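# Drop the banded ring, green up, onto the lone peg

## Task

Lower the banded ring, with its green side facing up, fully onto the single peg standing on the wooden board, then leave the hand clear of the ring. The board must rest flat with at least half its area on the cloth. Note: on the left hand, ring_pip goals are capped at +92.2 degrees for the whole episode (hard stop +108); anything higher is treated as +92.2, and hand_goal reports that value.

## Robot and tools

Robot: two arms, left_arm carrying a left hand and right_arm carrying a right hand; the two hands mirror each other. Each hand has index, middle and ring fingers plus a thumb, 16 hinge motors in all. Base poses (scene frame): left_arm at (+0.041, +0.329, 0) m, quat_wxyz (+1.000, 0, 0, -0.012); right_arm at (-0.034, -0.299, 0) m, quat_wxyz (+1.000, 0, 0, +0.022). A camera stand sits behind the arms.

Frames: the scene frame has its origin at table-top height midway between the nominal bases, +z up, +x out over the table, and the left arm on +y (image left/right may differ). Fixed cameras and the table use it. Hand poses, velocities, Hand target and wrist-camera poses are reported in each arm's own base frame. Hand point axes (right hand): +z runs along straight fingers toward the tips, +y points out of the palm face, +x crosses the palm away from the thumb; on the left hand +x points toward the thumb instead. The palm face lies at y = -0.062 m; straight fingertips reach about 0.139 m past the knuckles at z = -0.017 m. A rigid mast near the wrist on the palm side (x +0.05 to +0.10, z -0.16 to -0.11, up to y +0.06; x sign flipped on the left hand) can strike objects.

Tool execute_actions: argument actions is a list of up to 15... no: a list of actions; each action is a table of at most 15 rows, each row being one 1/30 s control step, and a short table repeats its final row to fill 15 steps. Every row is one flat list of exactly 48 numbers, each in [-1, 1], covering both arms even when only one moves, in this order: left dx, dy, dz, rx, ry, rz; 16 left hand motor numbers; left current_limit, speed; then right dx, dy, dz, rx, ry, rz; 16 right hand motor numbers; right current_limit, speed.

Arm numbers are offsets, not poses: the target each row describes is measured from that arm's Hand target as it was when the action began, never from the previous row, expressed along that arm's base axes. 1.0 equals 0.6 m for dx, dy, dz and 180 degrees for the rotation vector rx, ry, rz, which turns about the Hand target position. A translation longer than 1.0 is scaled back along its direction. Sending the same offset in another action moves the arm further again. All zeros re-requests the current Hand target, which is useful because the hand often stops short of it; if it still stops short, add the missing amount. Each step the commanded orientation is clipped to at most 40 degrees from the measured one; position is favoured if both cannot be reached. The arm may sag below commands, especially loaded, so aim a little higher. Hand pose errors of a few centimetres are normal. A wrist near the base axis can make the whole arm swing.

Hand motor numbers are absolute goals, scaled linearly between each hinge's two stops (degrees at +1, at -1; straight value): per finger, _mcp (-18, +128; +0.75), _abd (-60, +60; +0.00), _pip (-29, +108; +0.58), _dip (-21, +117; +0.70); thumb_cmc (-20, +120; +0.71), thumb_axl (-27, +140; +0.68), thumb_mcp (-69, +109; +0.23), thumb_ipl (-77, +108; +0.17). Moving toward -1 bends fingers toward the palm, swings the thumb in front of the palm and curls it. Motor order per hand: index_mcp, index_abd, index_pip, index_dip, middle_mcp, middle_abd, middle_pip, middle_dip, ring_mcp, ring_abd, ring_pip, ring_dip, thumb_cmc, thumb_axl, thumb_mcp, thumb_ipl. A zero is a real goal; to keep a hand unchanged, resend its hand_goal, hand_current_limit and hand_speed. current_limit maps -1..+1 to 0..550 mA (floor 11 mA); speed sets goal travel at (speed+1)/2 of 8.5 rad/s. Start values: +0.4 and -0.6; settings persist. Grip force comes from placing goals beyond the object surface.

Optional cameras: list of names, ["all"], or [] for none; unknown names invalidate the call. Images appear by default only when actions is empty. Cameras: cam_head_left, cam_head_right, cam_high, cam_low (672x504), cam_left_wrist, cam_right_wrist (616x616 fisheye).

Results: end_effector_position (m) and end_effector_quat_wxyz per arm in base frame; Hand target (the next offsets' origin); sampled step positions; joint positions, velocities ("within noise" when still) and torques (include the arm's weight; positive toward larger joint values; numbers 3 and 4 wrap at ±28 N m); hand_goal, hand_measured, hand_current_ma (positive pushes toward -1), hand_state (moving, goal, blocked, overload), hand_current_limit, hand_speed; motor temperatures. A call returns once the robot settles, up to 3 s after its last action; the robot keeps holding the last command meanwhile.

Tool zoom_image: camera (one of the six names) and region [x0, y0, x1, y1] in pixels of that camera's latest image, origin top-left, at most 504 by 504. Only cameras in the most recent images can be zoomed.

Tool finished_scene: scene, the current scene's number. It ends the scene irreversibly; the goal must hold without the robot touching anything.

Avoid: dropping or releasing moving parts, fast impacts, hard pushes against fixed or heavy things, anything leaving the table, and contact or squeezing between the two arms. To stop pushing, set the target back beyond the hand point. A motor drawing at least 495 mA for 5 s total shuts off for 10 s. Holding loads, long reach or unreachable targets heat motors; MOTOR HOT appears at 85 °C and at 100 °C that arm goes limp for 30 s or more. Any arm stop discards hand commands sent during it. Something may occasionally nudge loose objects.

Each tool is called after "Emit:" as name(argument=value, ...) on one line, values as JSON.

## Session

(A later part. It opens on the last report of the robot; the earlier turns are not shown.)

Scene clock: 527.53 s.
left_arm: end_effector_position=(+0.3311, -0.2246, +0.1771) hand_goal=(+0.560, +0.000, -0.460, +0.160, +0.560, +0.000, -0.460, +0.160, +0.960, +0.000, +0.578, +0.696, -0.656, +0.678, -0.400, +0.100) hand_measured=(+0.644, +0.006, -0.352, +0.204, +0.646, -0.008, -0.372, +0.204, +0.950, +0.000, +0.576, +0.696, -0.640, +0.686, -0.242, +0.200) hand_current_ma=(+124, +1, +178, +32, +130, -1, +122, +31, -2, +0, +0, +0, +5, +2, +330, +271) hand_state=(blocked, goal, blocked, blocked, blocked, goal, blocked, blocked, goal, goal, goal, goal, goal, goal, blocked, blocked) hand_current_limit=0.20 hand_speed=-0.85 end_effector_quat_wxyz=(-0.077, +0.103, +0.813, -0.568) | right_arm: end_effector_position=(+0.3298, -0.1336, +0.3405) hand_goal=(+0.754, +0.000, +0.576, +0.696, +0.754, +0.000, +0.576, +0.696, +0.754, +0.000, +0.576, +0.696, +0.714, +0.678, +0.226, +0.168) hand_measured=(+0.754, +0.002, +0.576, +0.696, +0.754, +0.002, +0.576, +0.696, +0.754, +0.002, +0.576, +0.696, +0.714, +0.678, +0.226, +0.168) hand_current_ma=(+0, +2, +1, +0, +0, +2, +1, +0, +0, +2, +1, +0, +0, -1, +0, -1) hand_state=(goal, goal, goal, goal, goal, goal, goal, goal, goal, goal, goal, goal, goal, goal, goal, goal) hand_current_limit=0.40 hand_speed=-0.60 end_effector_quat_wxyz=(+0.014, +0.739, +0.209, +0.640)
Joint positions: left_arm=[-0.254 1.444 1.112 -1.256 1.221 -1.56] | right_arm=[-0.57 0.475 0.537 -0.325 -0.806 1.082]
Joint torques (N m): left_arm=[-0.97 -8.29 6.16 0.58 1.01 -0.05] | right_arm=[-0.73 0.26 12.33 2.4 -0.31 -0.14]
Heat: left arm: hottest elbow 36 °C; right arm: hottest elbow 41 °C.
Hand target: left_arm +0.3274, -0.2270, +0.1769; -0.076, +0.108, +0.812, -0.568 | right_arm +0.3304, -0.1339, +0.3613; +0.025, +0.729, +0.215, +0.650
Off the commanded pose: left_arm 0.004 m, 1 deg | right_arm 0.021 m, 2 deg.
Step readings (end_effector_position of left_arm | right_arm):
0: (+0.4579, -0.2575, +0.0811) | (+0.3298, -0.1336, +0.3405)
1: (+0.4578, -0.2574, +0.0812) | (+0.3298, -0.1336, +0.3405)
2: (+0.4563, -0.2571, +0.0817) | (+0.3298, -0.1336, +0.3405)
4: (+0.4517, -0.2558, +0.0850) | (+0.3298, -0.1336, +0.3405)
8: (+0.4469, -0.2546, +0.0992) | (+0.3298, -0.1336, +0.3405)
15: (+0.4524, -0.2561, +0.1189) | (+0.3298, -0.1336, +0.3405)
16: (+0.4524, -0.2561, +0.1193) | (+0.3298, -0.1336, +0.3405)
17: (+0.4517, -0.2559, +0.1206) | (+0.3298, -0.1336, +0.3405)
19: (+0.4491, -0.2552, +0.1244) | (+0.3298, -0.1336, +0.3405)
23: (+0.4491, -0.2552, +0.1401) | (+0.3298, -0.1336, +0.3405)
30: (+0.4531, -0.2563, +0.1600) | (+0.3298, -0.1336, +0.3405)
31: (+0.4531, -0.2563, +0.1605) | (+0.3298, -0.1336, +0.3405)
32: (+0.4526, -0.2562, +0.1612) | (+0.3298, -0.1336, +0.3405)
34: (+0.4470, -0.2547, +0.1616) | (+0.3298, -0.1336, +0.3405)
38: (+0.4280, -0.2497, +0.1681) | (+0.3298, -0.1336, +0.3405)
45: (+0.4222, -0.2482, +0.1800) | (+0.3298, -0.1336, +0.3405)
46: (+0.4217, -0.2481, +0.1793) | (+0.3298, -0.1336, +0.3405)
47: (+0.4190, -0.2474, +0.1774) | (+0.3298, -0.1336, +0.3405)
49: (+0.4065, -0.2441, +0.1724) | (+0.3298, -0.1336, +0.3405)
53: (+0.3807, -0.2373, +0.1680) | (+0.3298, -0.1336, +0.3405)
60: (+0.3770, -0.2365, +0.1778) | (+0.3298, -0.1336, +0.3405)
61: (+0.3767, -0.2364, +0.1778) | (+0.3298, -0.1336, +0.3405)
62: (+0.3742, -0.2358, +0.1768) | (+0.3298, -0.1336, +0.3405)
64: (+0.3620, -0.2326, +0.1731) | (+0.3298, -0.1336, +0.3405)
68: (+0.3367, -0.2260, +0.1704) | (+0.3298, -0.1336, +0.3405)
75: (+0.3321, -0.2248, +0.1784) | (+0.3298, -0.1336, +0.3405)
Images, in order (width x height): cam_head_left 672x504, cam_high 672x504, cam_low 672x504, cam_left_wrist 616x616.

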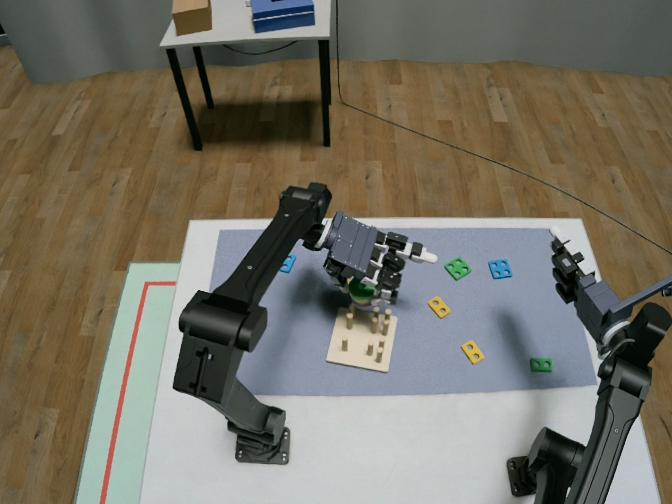

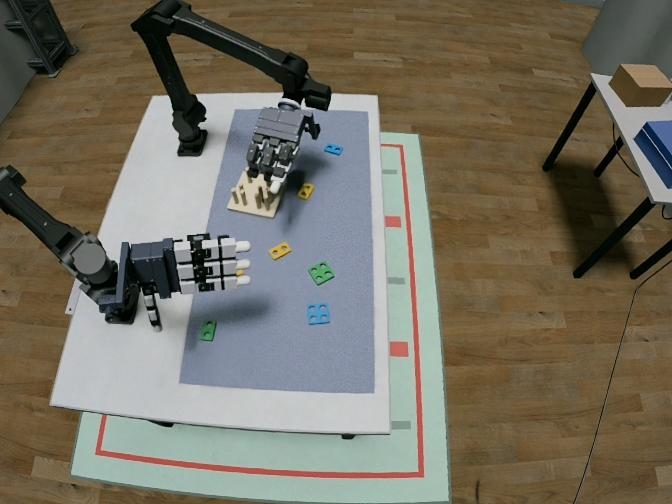

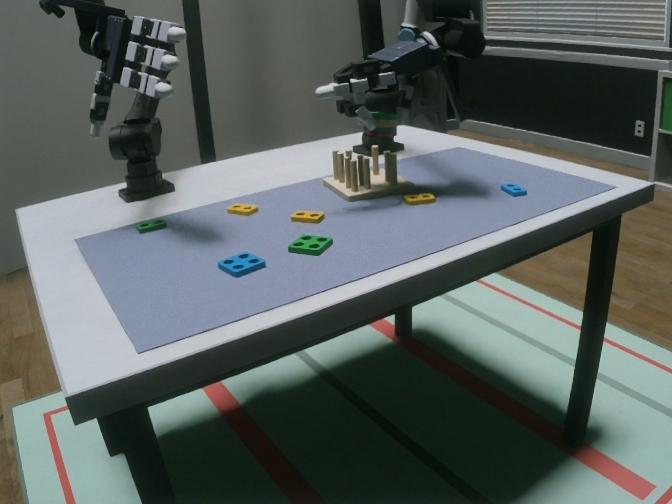

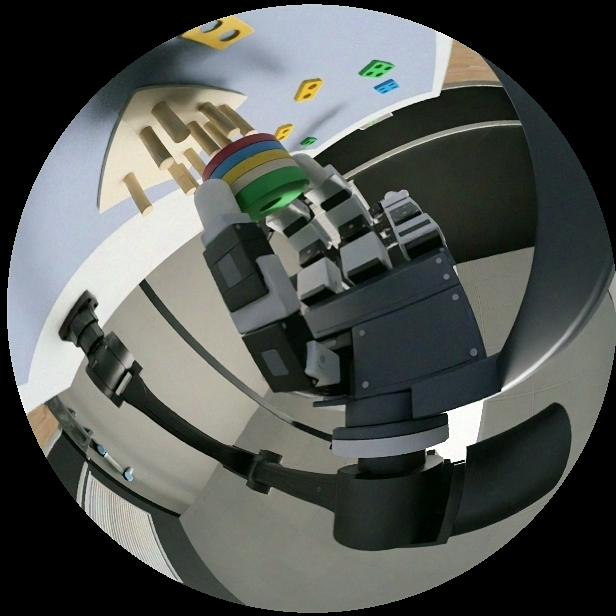

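Emit:
execute_actions(actions=[[[-0.075,0.0217,0,0,0,0,0.56,0,-0.46,0.16,0.56,0,-0.46,0.16,0.959,0,0.577,0.696,-0.657,0.677,-0.4,0.1,0.2,-0.85,0,0,0,0,0,0,0.754,0,0.576,0.696,0.754,0,0.576,0.696,0.754,0,0.576,0.696,0.714,0.678,0.226,0.168,0.4,-0.6]],[[-0.075,0.0217,-0.01,0,0,0,0.56,0,-0.46,0.16,0.56,0,-0.46,0.16,0.959,0,0.577,0.696,-0.657,0.677,-0.4,0.1,0.2,-0.85,0,0,0,0,0,0,0.754,0,0.576,0.696,0.754,0,0.576,0.696,0.754,0,0.576,0.696,0.714,0.678,0.226,0.168,0.4,-0.6]]], cameras=["cam_head_left","cam_high","cam_low","cam_left_wrist"])

Emit:
zoom_image(camera="cam_low", region=[300, 80, 440, 220])

Emit:
zoom_image(camera="cam_high", region=[200, 110, 300, 230])

Emit:
zoom_image(camera="cam_head_left", region=[290, 230, 430, 380])

Emit:
zoom_image(camera="cam_left_wrist", region=[100, 60, 380, 300])

Scene clock: 541.93 s.
left_arm: end_effector_position=(+0.2429, -0.2016, +0.1724) hand_goal=(+0.560, +0.000, -0.460, +0.160, +0.560, +0.000, -0.460, +0.160, +0.960, +0.000, +0.578, +0.696, -0.656, +0.678, -0.400, +0.100) hand_measured=(+0.644, +0.006, -0.352, +0.204, +0.646, -0.010, -0.372, +0.204, +0.950, +0.000, +0.576, +0.696, -0.640, +0.686, -0.242, +0.200) hand_current_ma=(+124, +1, +178, +32, +130, -1, +121, +31, -2, +0, +0, +0, +5, +2, +330, +271) hand_state=(blocked, goal, blocked, blocked, blocked, goal, blocked, blocked, goal, goal, goal, goal, goal, goal, blocked, blocked) hand_current_limit=0.20 hand_speed=-0.85 end_effector_quat_wxyz=(-0.073, +0.107, +0.812, -0.569) | right_arm: end_effector_position=(+0.3298, -0.1336, +0.3405) hand_goal=(+0.754, +0.000, +0.576, +0.696, +0.754, +0.000, +0.576, +0.696, +0.754, +0.000, +0.576, +0.696, +0.714, +0.678, +0.226, +0.168) hand_measured=(+0.754, +0.002, +0.576, +0.696, +0.754, +0.002, +0.576, +0.696, +0.754, +0.002, +0.576, +0.696, +0.714, +0.678, +0.226, +0.168) hand_current_ma=(+0, +2, +1, +0, +0, +2, +1, +0, +0, +2, +1, +0, +0, -1, +0, -1) hand_state=(goal, goal, goal, goal, goal, goal, goal, goal, goal, goal, goal, goal, goal, goal, goal, goal) hand_current_limit=0.40 hand_speed=-0.60 end_effector_quat_wxyz=(+0.014, +0.739, +0.209, +0.640)
Joint positions: left_arm=[-0.254 1.2 0.874 -1.259 1.221 -1.551] | right_arm=[-0.57 0.475 0.537 -0.325 -0.806 1.082]
Joint torques (N m): left_arm=[-0.56 -4.95 6.02 0.06 1 0.01] | right_arm=[-0.73 0.38 12.31 2.4 -0.31 -0.14]
Heat: left arm: hottest elbow 35 °C; right arm: hottest elbow 41 °C.
Hand target: left_arm +0.2375, -0.2010, +0.1709; -0.076, +0.108, +0.812, -0.568 | right_arm +0.3304, -0.1339, +0.3613; +0.025, +0.729, +0.215, +0.650
Off the commanded pose: left_arm 0.006 m, 0 deg | right_arm 0.021 m, 2 deg.
Step readings (end_effector_position of left_arm | right_arm):
0: (+0.3311, -0.2246, +0.1771) | (+0.3298, -0.1336, +0.3405)
1: (+0.3306, -0.2244, +0.1767) | (+0.3298, -0.1336, +0.3405)
2: (+0.3285, -0.2239, +0.1757) | (+0.3298, -0.1336, +0.3405)
4: (+0.3164, -0.2207, +0.1722) | (+0.3298, -0.1336, +0.3405)
8: (+0.2927, -0.2146, +0.1709) | (+0.3298, -0.1336, +0.3405)
15: (+0.2884, -0.2135, +0.1789) | (+0.3298, -0.1336, +0.3405)
16: (+0.2878, -0.2133, +0.1784) | (+0.3298, -0.1336, +0.3405)
17: (+0.2853, -0.2126, +0.1769) | (+0.3298, -0.1336, +0.3405)
19: (+0.2725, -0.2093, +0.1718) | (+0.3298, -0.1336, +0.3405)
23: (+0.2472, -0.2028, +0.1667) | (+0.3298, -0.1336, +0.3405)
30: (+0.2429, -0.2016, +0.1724) | (+0.3298, -0.1336, +0.3405)
Images, in order (width x height): cam_head_left 672x504, cam_high 672x504, cam_low 672x504, cam_left_wrist 616x616.

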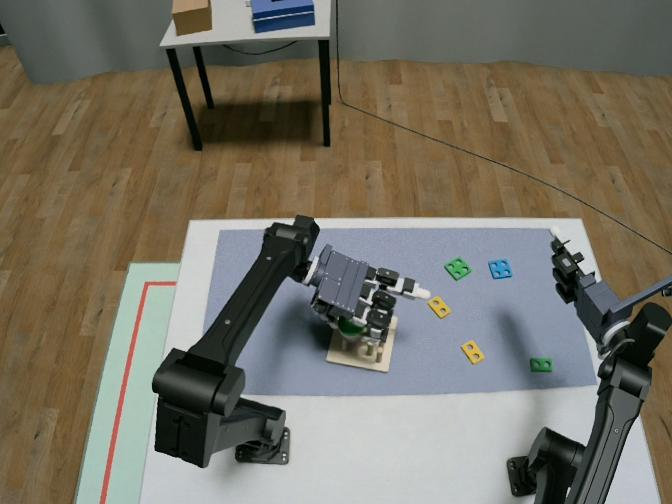

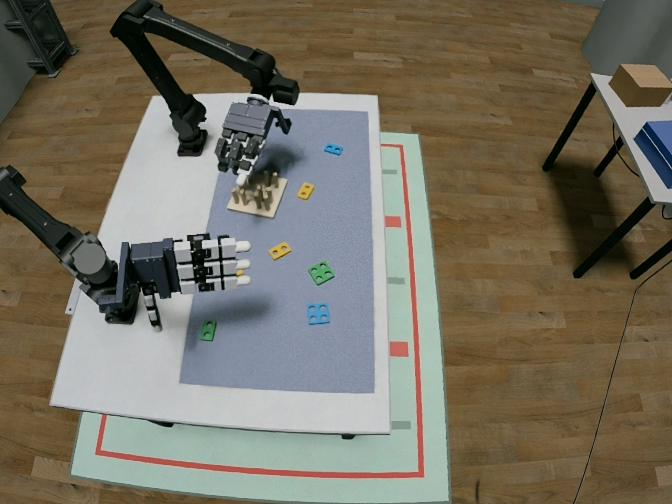

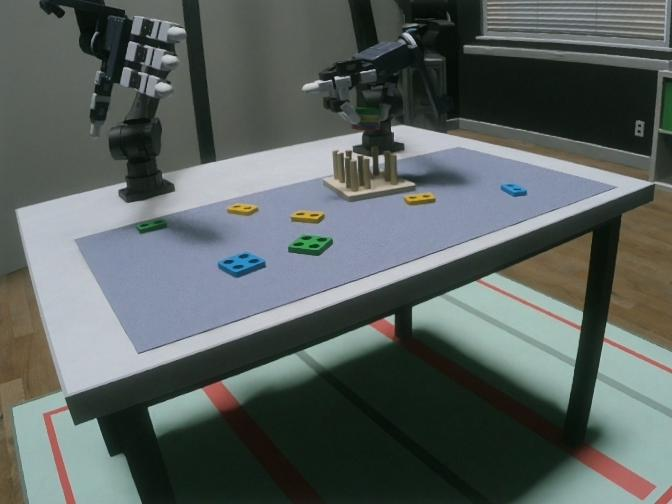

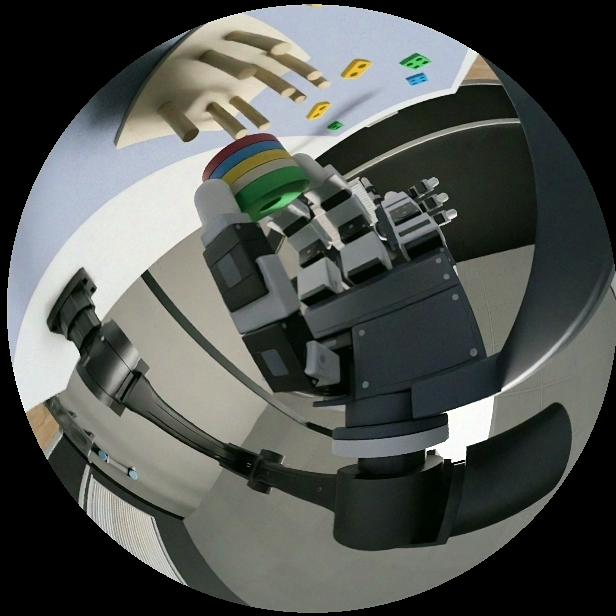

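Scaled by 3.600 from the camera's 672x504 image, which has a finer 960x720 frame.

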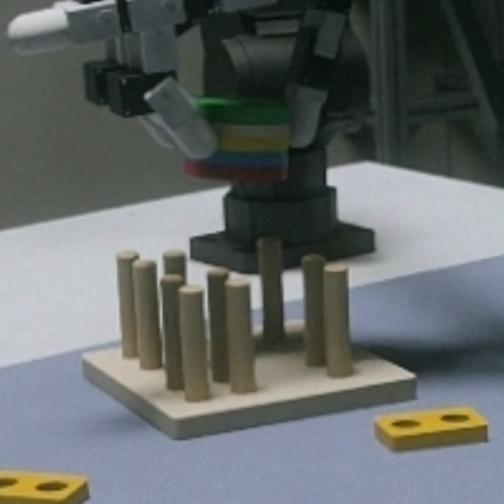

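Scaled by 4.200 from the camera's 672x504 image, which has a finer 960x720 frame.

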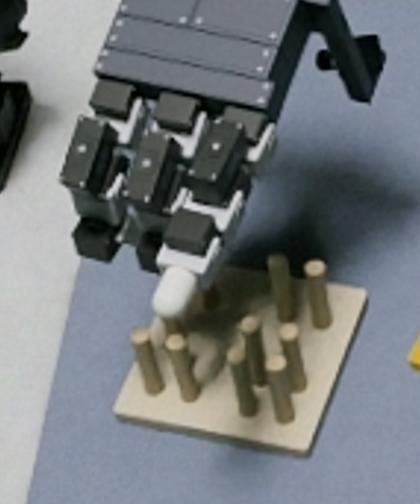

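Scaled by 3.360 from the camera's 672x504 image, which has a finer 960x720 frame.

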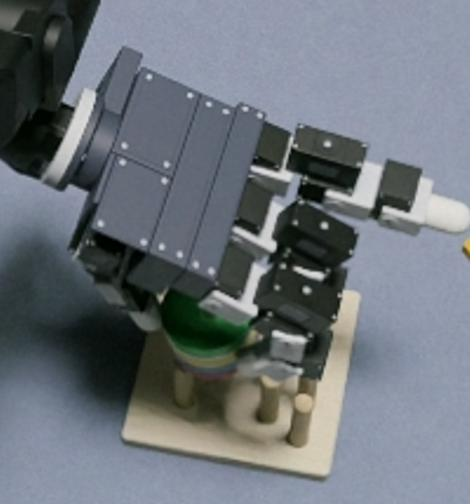

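Scaled by 1.800 from the camera's 616x616 image, which has a finer 880x880 frame.

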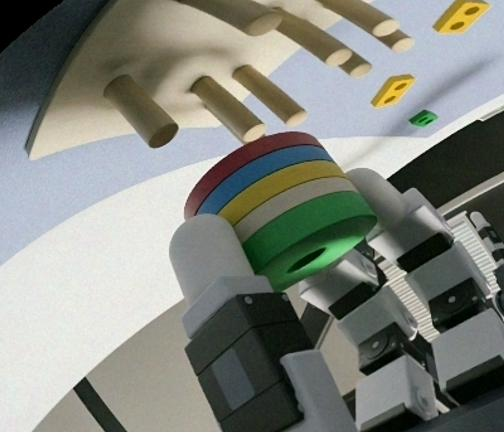

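Emit:
execute_actions(actions=[[[0,0.03,-0.04,0,0,0,0.56,0,-0.46,0.16,0.56,0,-0.46,0.16,0.959,0,0.577,0.696,-0.657,0.677,-0.4,0.1,0.2,-0.85,0,0,0,0,0,0,0.754,0,0.576,0.696,0.754,0,0.576,0.696,0.754,0,0.576,0.696,0.714,0.678,0.226,0.168,0.4,-0.6]]], cameras=["cam_head_left","cam_head_right","cam_high","cam_low","cam_left_wrist"])

Emit:
zoom_image(camera="cam_low", region=[320, 100, 420, 200])

Emit:
zoom_image(camera="cam_high", region=[200, 110, 300, 230])

Emit:
zoom_image(camera="cam_head_left", region=[300, 280, 420, 380])

Emit:
zoom_image(camera="cam_head_right", region=[300, 280, 420, 380])

Emit:
zoom_image(camera="cam_left_wrist", region=[100, 60, 380, 300])

Scene clock: 562.63 s.
left_arm: end_effector_position=(+0.2364, -0.1871, +0.1511) hand_goal=(+0.560, +0.000, -0.460, +0.160, +0.560, +0.000, -0.460, +0.160, +0.960, +0.000, +0.578, +0.696, -0.656, +0.678, -0.400, +0.100) hand_measured=(+0.644, +0.006, -0.352, +0.204, +0.646, -0.010, -0.372, +0.204, +0.950, +0.000, +0.576, +0.696, -0.640, +0.686, -0.242, +0.200) hand_current_ma=(+124, +1, +178, +32, +130, -1, +121, +31, -2, +0, +0, +0, +5, +2, +330, +271) hand_state=(blocked, goal, blocked, blocked, blocked, goal, blocked, blocked, goal, goal, goal, goal, goal, goal, blocked, blocked) hand_current_limit=0.20 hand_speed=-0.85 end_effector_quat_wxyz=(-0.072, +0.116, +0.811, -0.568) | right_arm: end_effector_position=(+0.3298, -0.1336, +0.3405) hand_goal=(+0.754, +0.000, +0.576, +0.696, +0.754, +0.000, +0.576, +0.696, +0.754, +0.000, +0.576, +0.696, +0.714, +0.678, +0.226, +0.168) hand_measured=(+0.754, +0.002, +0.576, +0.696, +0.754, +0.002, +0.576, +0.696, +0.754, +0.002, +0.576, +0.696, +0.714, +0.678, +0.226, +0.168) hand_current_ma=(+0, +2, +1, +0, +0, +2, +1, +0, +0, +2, +1, +0, +0, -1, +0, -1) hand_state=(goal, goal, goal, goal, goal, goal, goal, goal, goal, goal, goal, goal, goal, goal, goal, goal) hand_current_limit=0.40 hand_speed=-0.60 end_effector_quat_wxyz=(+0.014, +0.739, +0.209, +0.640)
Joint positions: left_arm=[-0.213 1.224 0.833 -1.328 1.216 -1.396] | right_arm=[-0.57 0.475 0.537 -0.325 -0.806 1.082]
Joint torques (N m): left_arm=[0.97 -3.31 6.34 -0.28 0.96 0.06] | right_arm=[-0.73 0.32 12.33 2.4 -0.31 -0.14]
Heat: left arm: hottest elbow 36 °C; right arm: hottest elbow 42 °C.
Hand target: left_arm +0.2375, -0.1830, +0.1469; -0.076, +0.108, +0.812, -0.568 | right_arm +0.3304, -0.1339, +0.3613; +0.025, +0.729, +0.215, +0.650
Off the commanded pose: left_arm 0.006 m, 1 deg | right_arm 0.021 m, 2 deg.
Step readings (end_effector_position of left_arm | right_arm):
0: (+0.2429, -0.2016, +0.1724) | (+0.3298, -0.1336, +0.3405)
1: (+0.2427, -0.2016, +0.1721) | (+0.3298, -0.1336, +0.3405)
2: (+0.2422, -0.2014, +0.1712) | (+0.3298, -0.1336, +0.3405)
4: (+0.2392, -0.1990, +0.1669) | (+0.3298, -0.1336, +0.3405)
8: (+0.2340, -0.1908, +0.1570) | (+0.3298, -0.1336, +0.3405)
15: (+0.2357, -0.1872, +0.1519) | (+0.3298, -0.1336, +0.3405)
Images, in order (width x height): cam_head_left 672x504, cam_head_right 672x504, cam_high 672x504, cam_low 672x504, cam_left_wrist 616x616.

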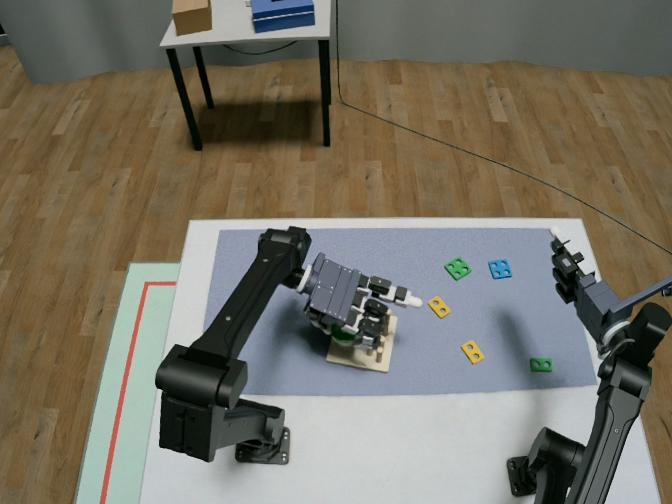

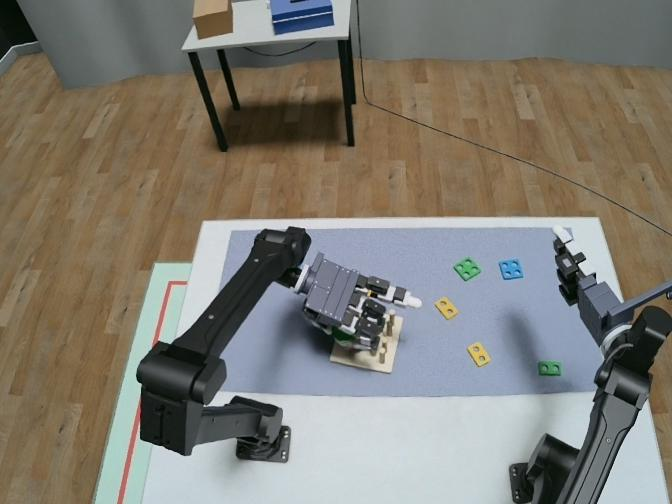

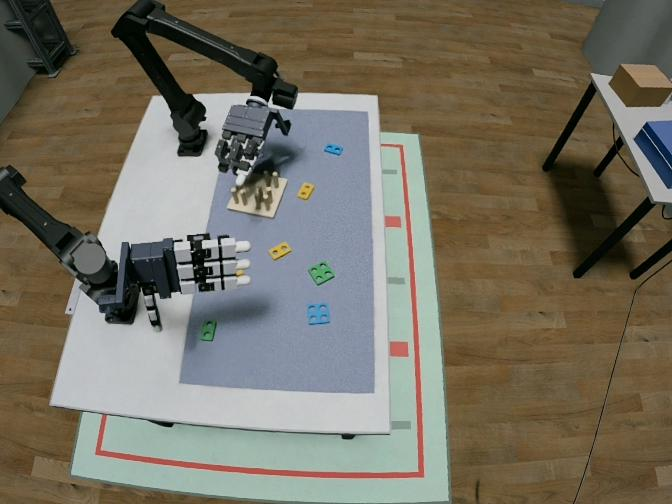

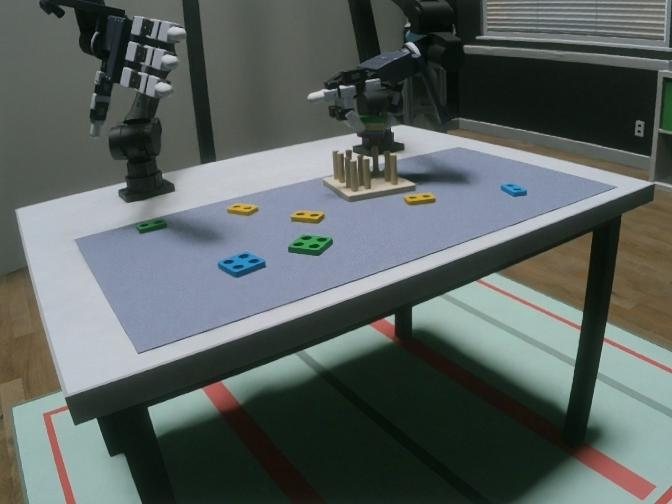

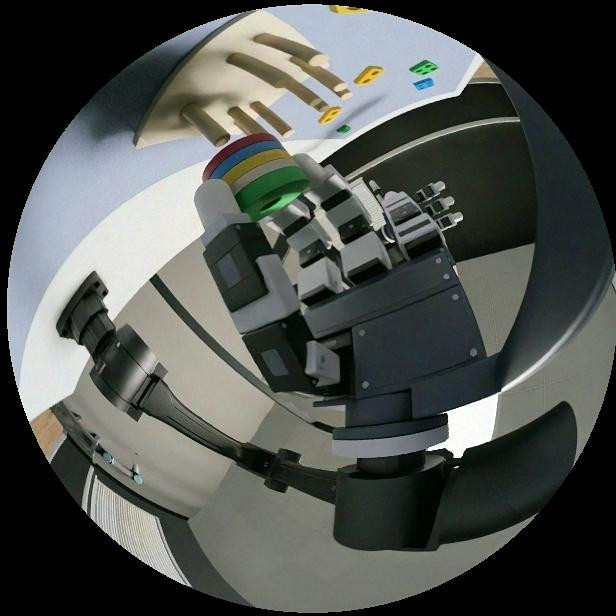

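Scaled by 5.040 from the camera's 672x504 image, which has a finer 960x720 frame.

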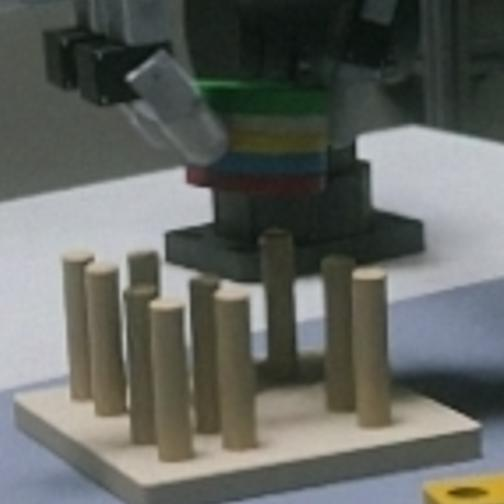

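Scaled by 4.200 from the camera's 672x504 image, which has a finer 960x720 frame.

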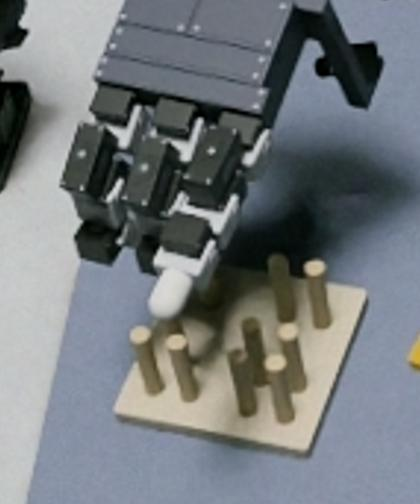

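Scaled by 4.200 from the camera's 672x504 image, which has a finer 960x720 frame.

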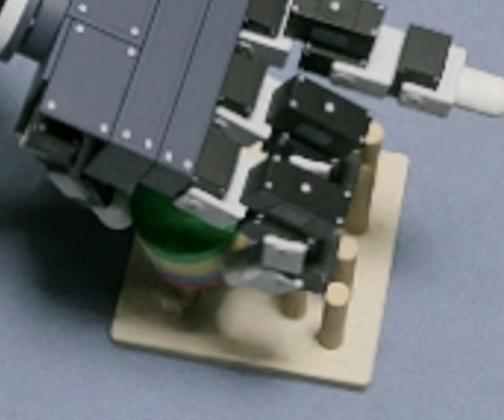

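Scaled by 4.200 from the camera's 672x504 image, which has a finer 960x720 frame.

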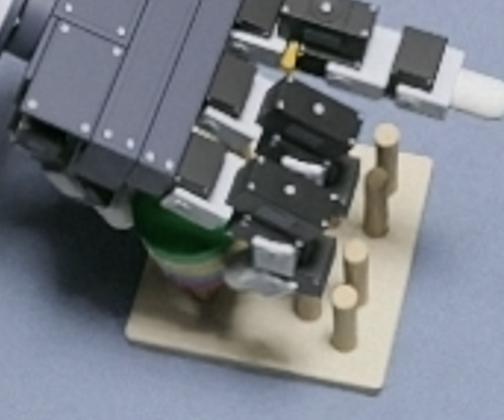

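Scaled by 1.800 from the camera's 616x616 image, which has a finer 880x880 frame.

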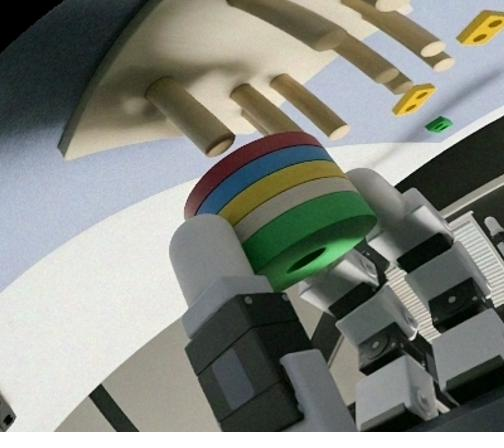

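Emit:
execute_actions(actions=[[[0.007,0.012,-0.025,0,0,0,0.56,0,-0.46,0.16,0.56,0,-0.46,0.16,0.959,0,0.577,0.696,-0.657,0.677,-0.4,0.1,0.2,-0.85,0,0,0,0,0,0,0.754,0,0.576,0.696,0.754,0,0.576,0.696,0.754,0,0.576,0.696,0.714,0.678,0.226,0.168,0.4,-0.6]]], cameras=["cam_head_left","cam_head_right","cam_high","cam_low","cam_left_wrist"])

Emit:
zoom_image(camera="cam_low", region=[340, 100, 420, 180])

Emit:
zoom_image(camera="cam_head_left", region=[310, 300, 390, 380])

Emit:
zoom_image(camera="cam_head_right", region=[310, 300, 390, 380])

Emit:
zoom_image(camera="cam_left_wrist", region=[150, 80, 350, 260])

Scene clock: 605.40 s.
left_arm: end_effector_position=(+0.2426, -0.1804, +0.1371) hand_goal=(+0.560, +0.000, -0.460, +0.160, +0.560, +0.000, -0.460, +0.160, +0.960, +0.000, +0.578, +0.696, -0.656, +0.678, -0.400, +0.100) hand_measured=(+0.644, +0.006, -0.352, +0.204, +0.646, -0.010, -0.372, +0.204, +0.950, +0.000, +0.576, +0.696, -0.640, +0.686, -0.242, +0.200) hand_current_ma=(+124, +1, +178, +32, +130, -1, +121, +31, -2, +0, +0, +0, +5, +2, +330, +271) hand_state=(blocked, goal, blocked, blocked, blocked, goal, blocked, blocked, goal, goal, goal, goal, goal, goal, blocked, blocked) hand_current_limit=0.20 hand_speed=-0.85 end_effector_quat_wxyz=(-0.071, +0.118, +0.811, -0.569) | right_arm: end_effector_position=(+0.3298, -0.1336, +0.3405) hand_goal=(+0.754, +0.000, +0.576, +0.696, +0.754, +0.000, +0.576, +0.696, +0.754, +0.000, +0.576, +0.696, +0.714, +0.678, +0.226, +0.168) hand_measured=(+0.754, +0.002, +0.576, +0.696, +0.754, +0.002, +0.576, +0.696, +0.754, +0.002, +0.576, +0.696, +0.714, +0.678, +0.226, +0.168) hand_current_ma=(+0, +2, +1, +0, +0, +2, +1, +0, +0, +2, +1, +0, +0, -1, +0, -1) hand_state=(goal, goal, goal, goal, goal, goal, goal, goal, goal, goal, goal, goal, goal, goal, goal, goal) hand_current_limit=0.40 hand_speed=-0.60 end_effector_quat_wxyz=(+0.014, +0.739, +0.209, +0.640)
Joint positions: left_arm=[-0.188 1.269 0.828 -1.345 1.212 -1.32] | right_arm=[-0.57 0.475 0.537 -0.325 -0.806 1.082]
Joint torques (N m): left_arm=[1.03 -3.72 5.79 -0.43 0.91 0.07] | right_arm=[-0.73 0.26 12.33 2.4 -0.3 -0.14]
Heat: left arm: hottest elbow 35 °C; right arm: hottest elbow 42 °C.
Hand target: left_arm +0.2415, -0.1758, +0.1320; -0.076, +0.108, +0.812, -0.568 | right_arm +0.3304, -0.1339, +0.3613; +0.025, +0.729, +0.215, +0.650
Off the commanded pose: left_arm 0.007 m, 1 deg | right_arm 0.021 m, 2 deg.
Step readings (end_effector_position of left_arm | right_arm):
0: (+0.2365, -0.1871, +0.1511) | (+0.3298, -0.1336, +0.3405)
1: (+0.2365, -0.1871, +0.1511) | (+0.3298, -0.1336, +0.3405)
2: (+0.2370, -0.1866, +0.1506) | (+0.3298, -0.1336, +0.3405)
4: (+0.2385, -0.1853, +0.1485) | (+0.3298, -0.1336, +0.3405)
8: (+0.2414, -0.1818, +0.1411) | (+0.3298, -0.1336, +0.3405)
15: (+0.2423, -0.1804, +0.1372) | (+0.3298, -0.1336, +0.3405)
Images, in order (width x height): cam_head_left 672x504, cam_head_right 672x504, cam_high 672x504, cam_low 672x504, cam_left_wrist 616x616.

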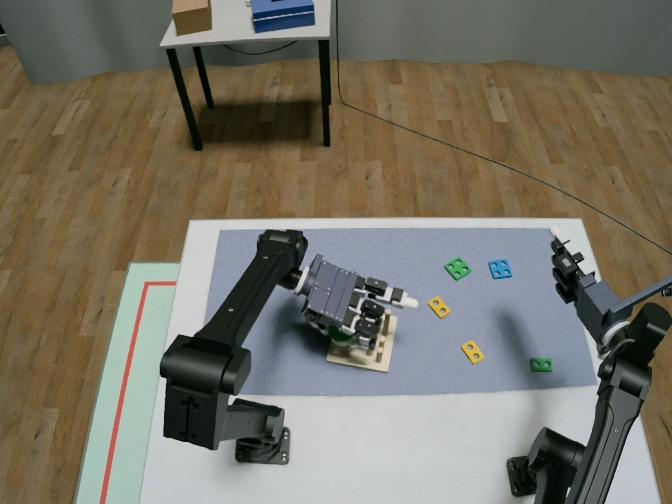

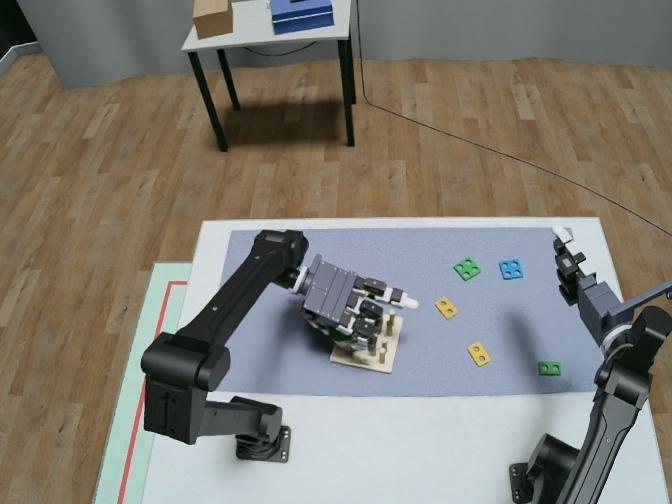

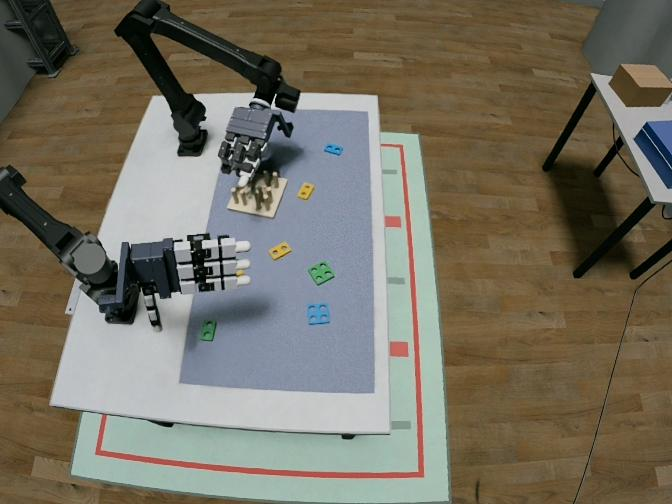

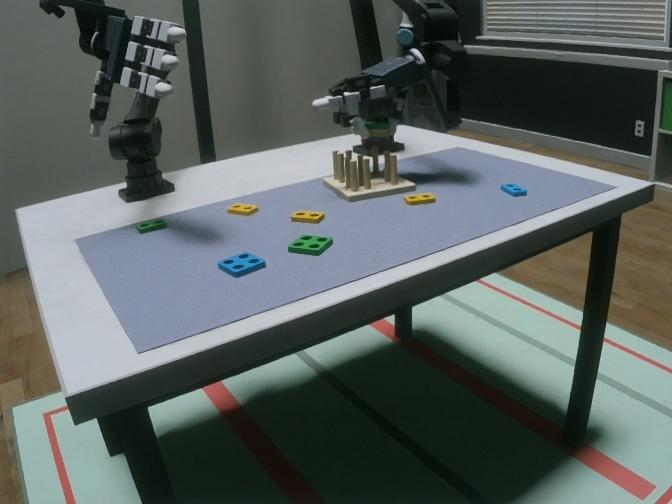

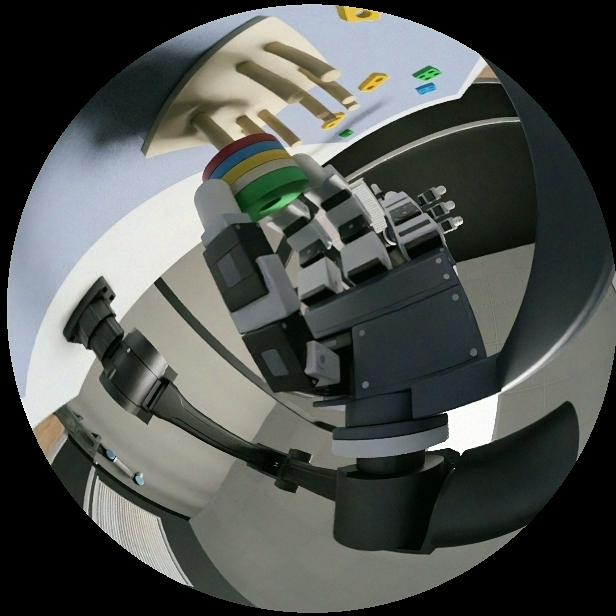

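Scaled by 6.300 from the camera's 672x504 image, which has a finer 960x720 frame.

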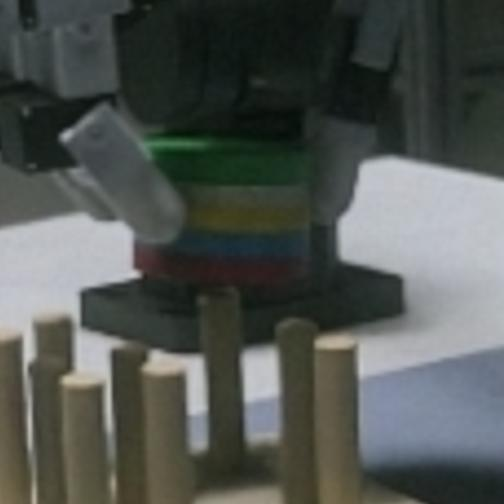

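Scaled by 6.300 from the camera's 672x504 image, which has a finer 960x720 frame.

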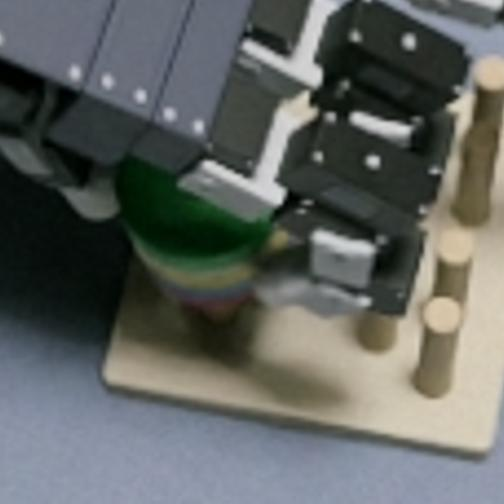

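Scaled by 6.300 from the camera's 672x504 image, which has a finer 960x720 frame.

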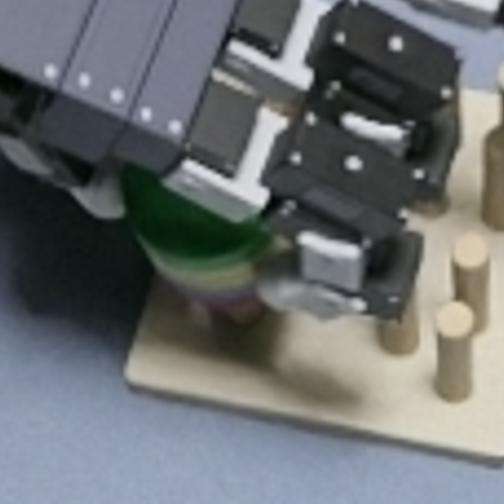

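Scaled by 2.520 from the camera's 616x616 image, which has a finer 880x880 frame.

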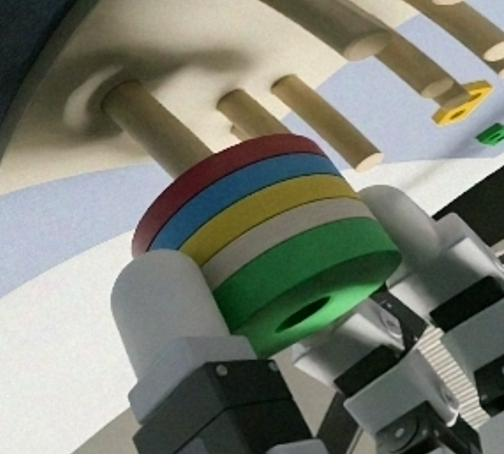

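Emit:
execute_actions(actions=[[[0.0065,-0.0025,-0.022,0,0,0,0.56,0,-0.46,0.16,0.56,0,-0.46,0.16,0.959,0,0.577,0.696,-0.657,0.677,-0.4,0.1,0.2,-0.85,0,0,0,0,0,0,0.754,0,0.576,0.696,0.754,0,0.576,0.696,0.754,0,0.576,0.696,0.714,0.678,0.226,0.168,0.4,-0.6]]], cameras=["cam_head_left","cam_high","cam_low","cam_left_wrist"])

Emit:
zoom_image(camera="cam_low", region=[340, 100, 420, 180])

Emit:
zoom_image(camera="cam_head_left", region=[310, 300, 390, 380])

Emit:
zoom_image(camera="cam_left_wrist", region=[150, 80, 350, 260])

Scene clock: 621.93 s.
left_arm: end_effector_position=(+0.2442, -0.1807, +0.1247) hand_goal=(+0.560, +0.000, -0.460, +0.160, +0.560, +0.000, -0.460, +0.160, +0.960, +0.000, +0.578, +0.696, -0.656, +0.678, -0.400, +0.100) hand_measured=(+0.644, +0.006, -0.352, +0.204, +0.646, -0.010, -0.372, +0.204, +0.950, +0.000, +0.576, +0.696, -0.640, +0.686, -0.242, +0.200) hand_current_ma=(+124, +1, +178, +32, +130, -1, +121, +31, -2, +0, +0, +0, +5, +2, +330, +271) hand_state=(blocked, goal, blocked, blocked, blocked, goal, blocked, blocked, goal, goal, goal, goal, goal, goal, blocked, blocked) hand_current_limit=0.20 hand_speed=-0.85 end_effector_quat_wxyz=(-0.076, +0.114, +0.811, -0.568) | right_arm: end_effector_position=(+0.3298, -0.1336, +0.3405) hand_goal=(+0.754, +0.000, +0.576, +0.696, +0.754, +0.000, +0.576, +0.696, +0.754, +0.000, +0.576, +0.696, +0.714, +0.678, +0.226, +0.168) hand_measured=(+0.754, +0.002, +0.576, +0.696, +0.754, +0.002, +0.576, +0.696, +0.754, +0.002, +0.576, +0.696, +0.714, +0.678, +0.226, +0.168) hand_current_ma=(+0, +2, +1, +0, +0, +2, +1, +0, +0, +2, +1, +0, +0, -1, +0, -1) hand_state=(goal, goal, goal, goal, goal, goal, goal, goal, goal, goal, goal, goal, goal, goal, goal, goal) hand_current_limit=0.40 hand_speed=-0.60 end_effector_quat_wxyz=(+0.014, +0.739, +0.209, +0.640)
Joint positions: left_arm=[-0.188 1.3 0.816 -1.317 1.212 -1.319] | right_arm=[-0.57 0.475 0.537 -0.325 -0.806 1.082]
Joint torques (N m): left_arm=[0.91 -4.01 5.53 0.23 0.93 0.02] | right_arm=[-0.79 0.32 12.33 2.41 -0.31 -0.14]
Motor temperatures (°C): left_arm=[23 27 35 25 30 24] | right_arm=[27 28 42 25 22 25]
Heat: left arm: hottest elbow 35 °C; right arm: hottest elbow 42 °C.
Hand target: left_arm +0.2455, -0.1773, +0.1188; -0.076, +0.108, +0.812, -0.568 | right_arm +0.3304, -0.1339, +0.3613; +0.025, +0.729, +0.215, +0.650
Off the commanded pose: left_arm 0.007 m, 1 deg | right_arm 0.021 m, 2 deg.
Step readings (end_effector_position of left_arm | right_arm):
0: (+0.2427, -0.1804, +0.1371) | (+0.3298, -0.1336, +0.3405)
1: (+0.2427, -0.1804, +0.1370) | (+0.3298, -0.1336, +0.3405)
2: (+0.2427, -0.1804, +0.1368) | (+0.3298, -0.1336, +0.3405)
4: (+0.2433, -0.1806, +0.1349) | (+0.3298, -0.1336, +0.3405)
8: (+0.2435, -0.1806, +0.1279) | (+0.3298, -0.1336, +0.3405)
15: (+0.2441, -0.1807, +0.1247) | (+0.3298, -0.1336, +0.3405)
Images, in order (width x height): cam_head_left 672x504, cam_high 672x504, cam_low 672x504, cam_left_wrist 616x616.

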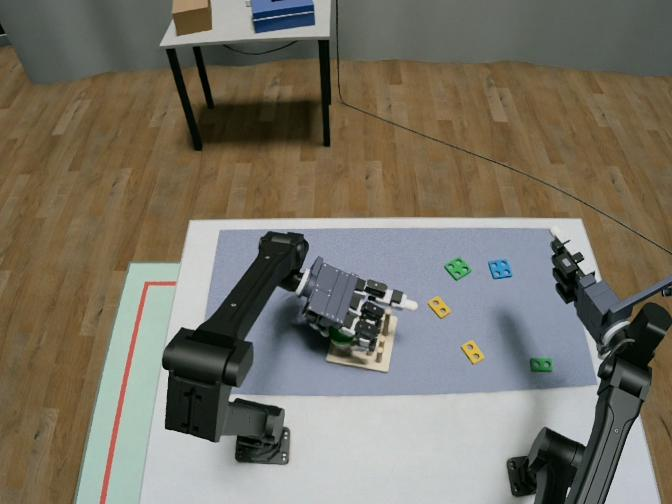

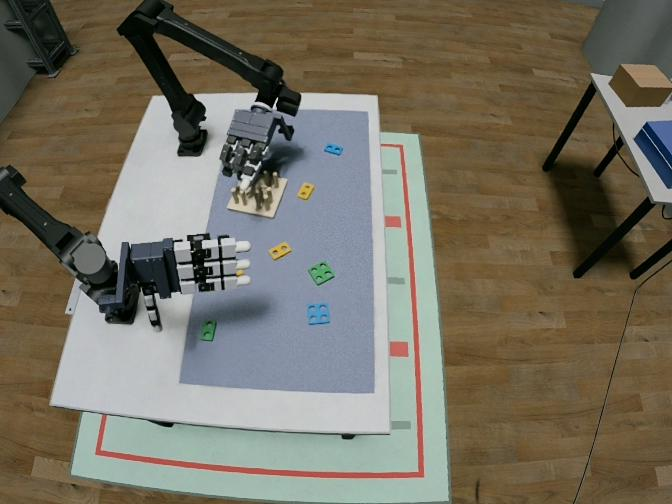

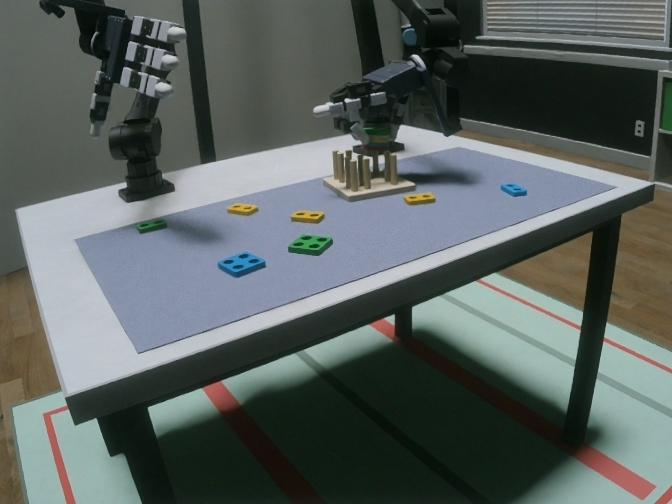

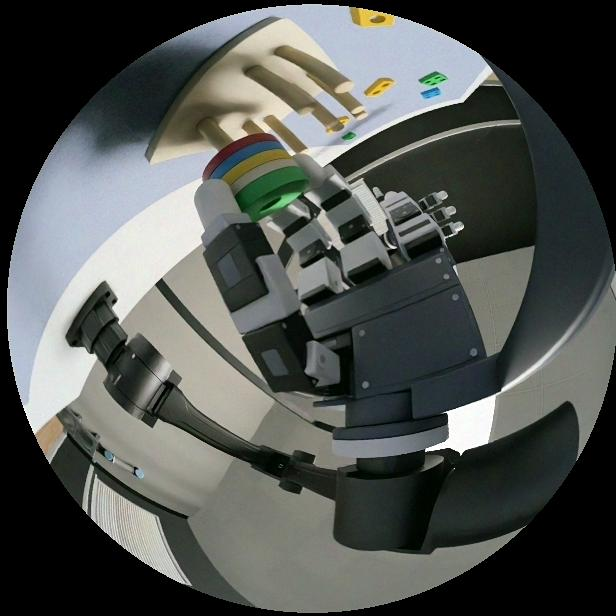

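Scaled by 6.300 from the camera's 672x504 image, which has a finer 960x720 frame.

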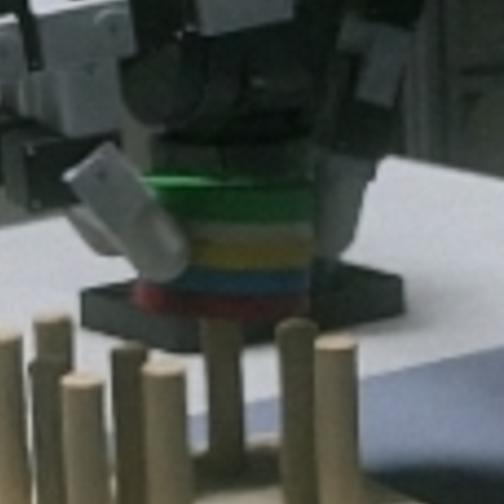

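Scaled by 6.300 from the camera's 672x504 image, which has a finer 960x720 frame.

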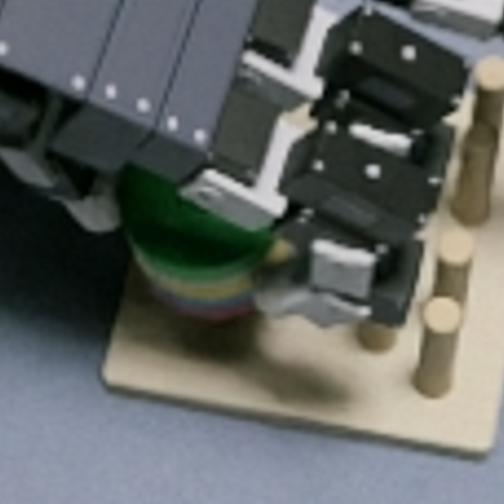

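Scaled by 2.520 from the camera's 616x616 image, which has a finer 880x880 frame.

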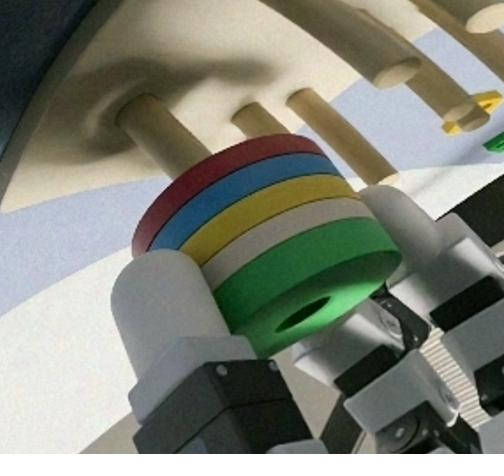

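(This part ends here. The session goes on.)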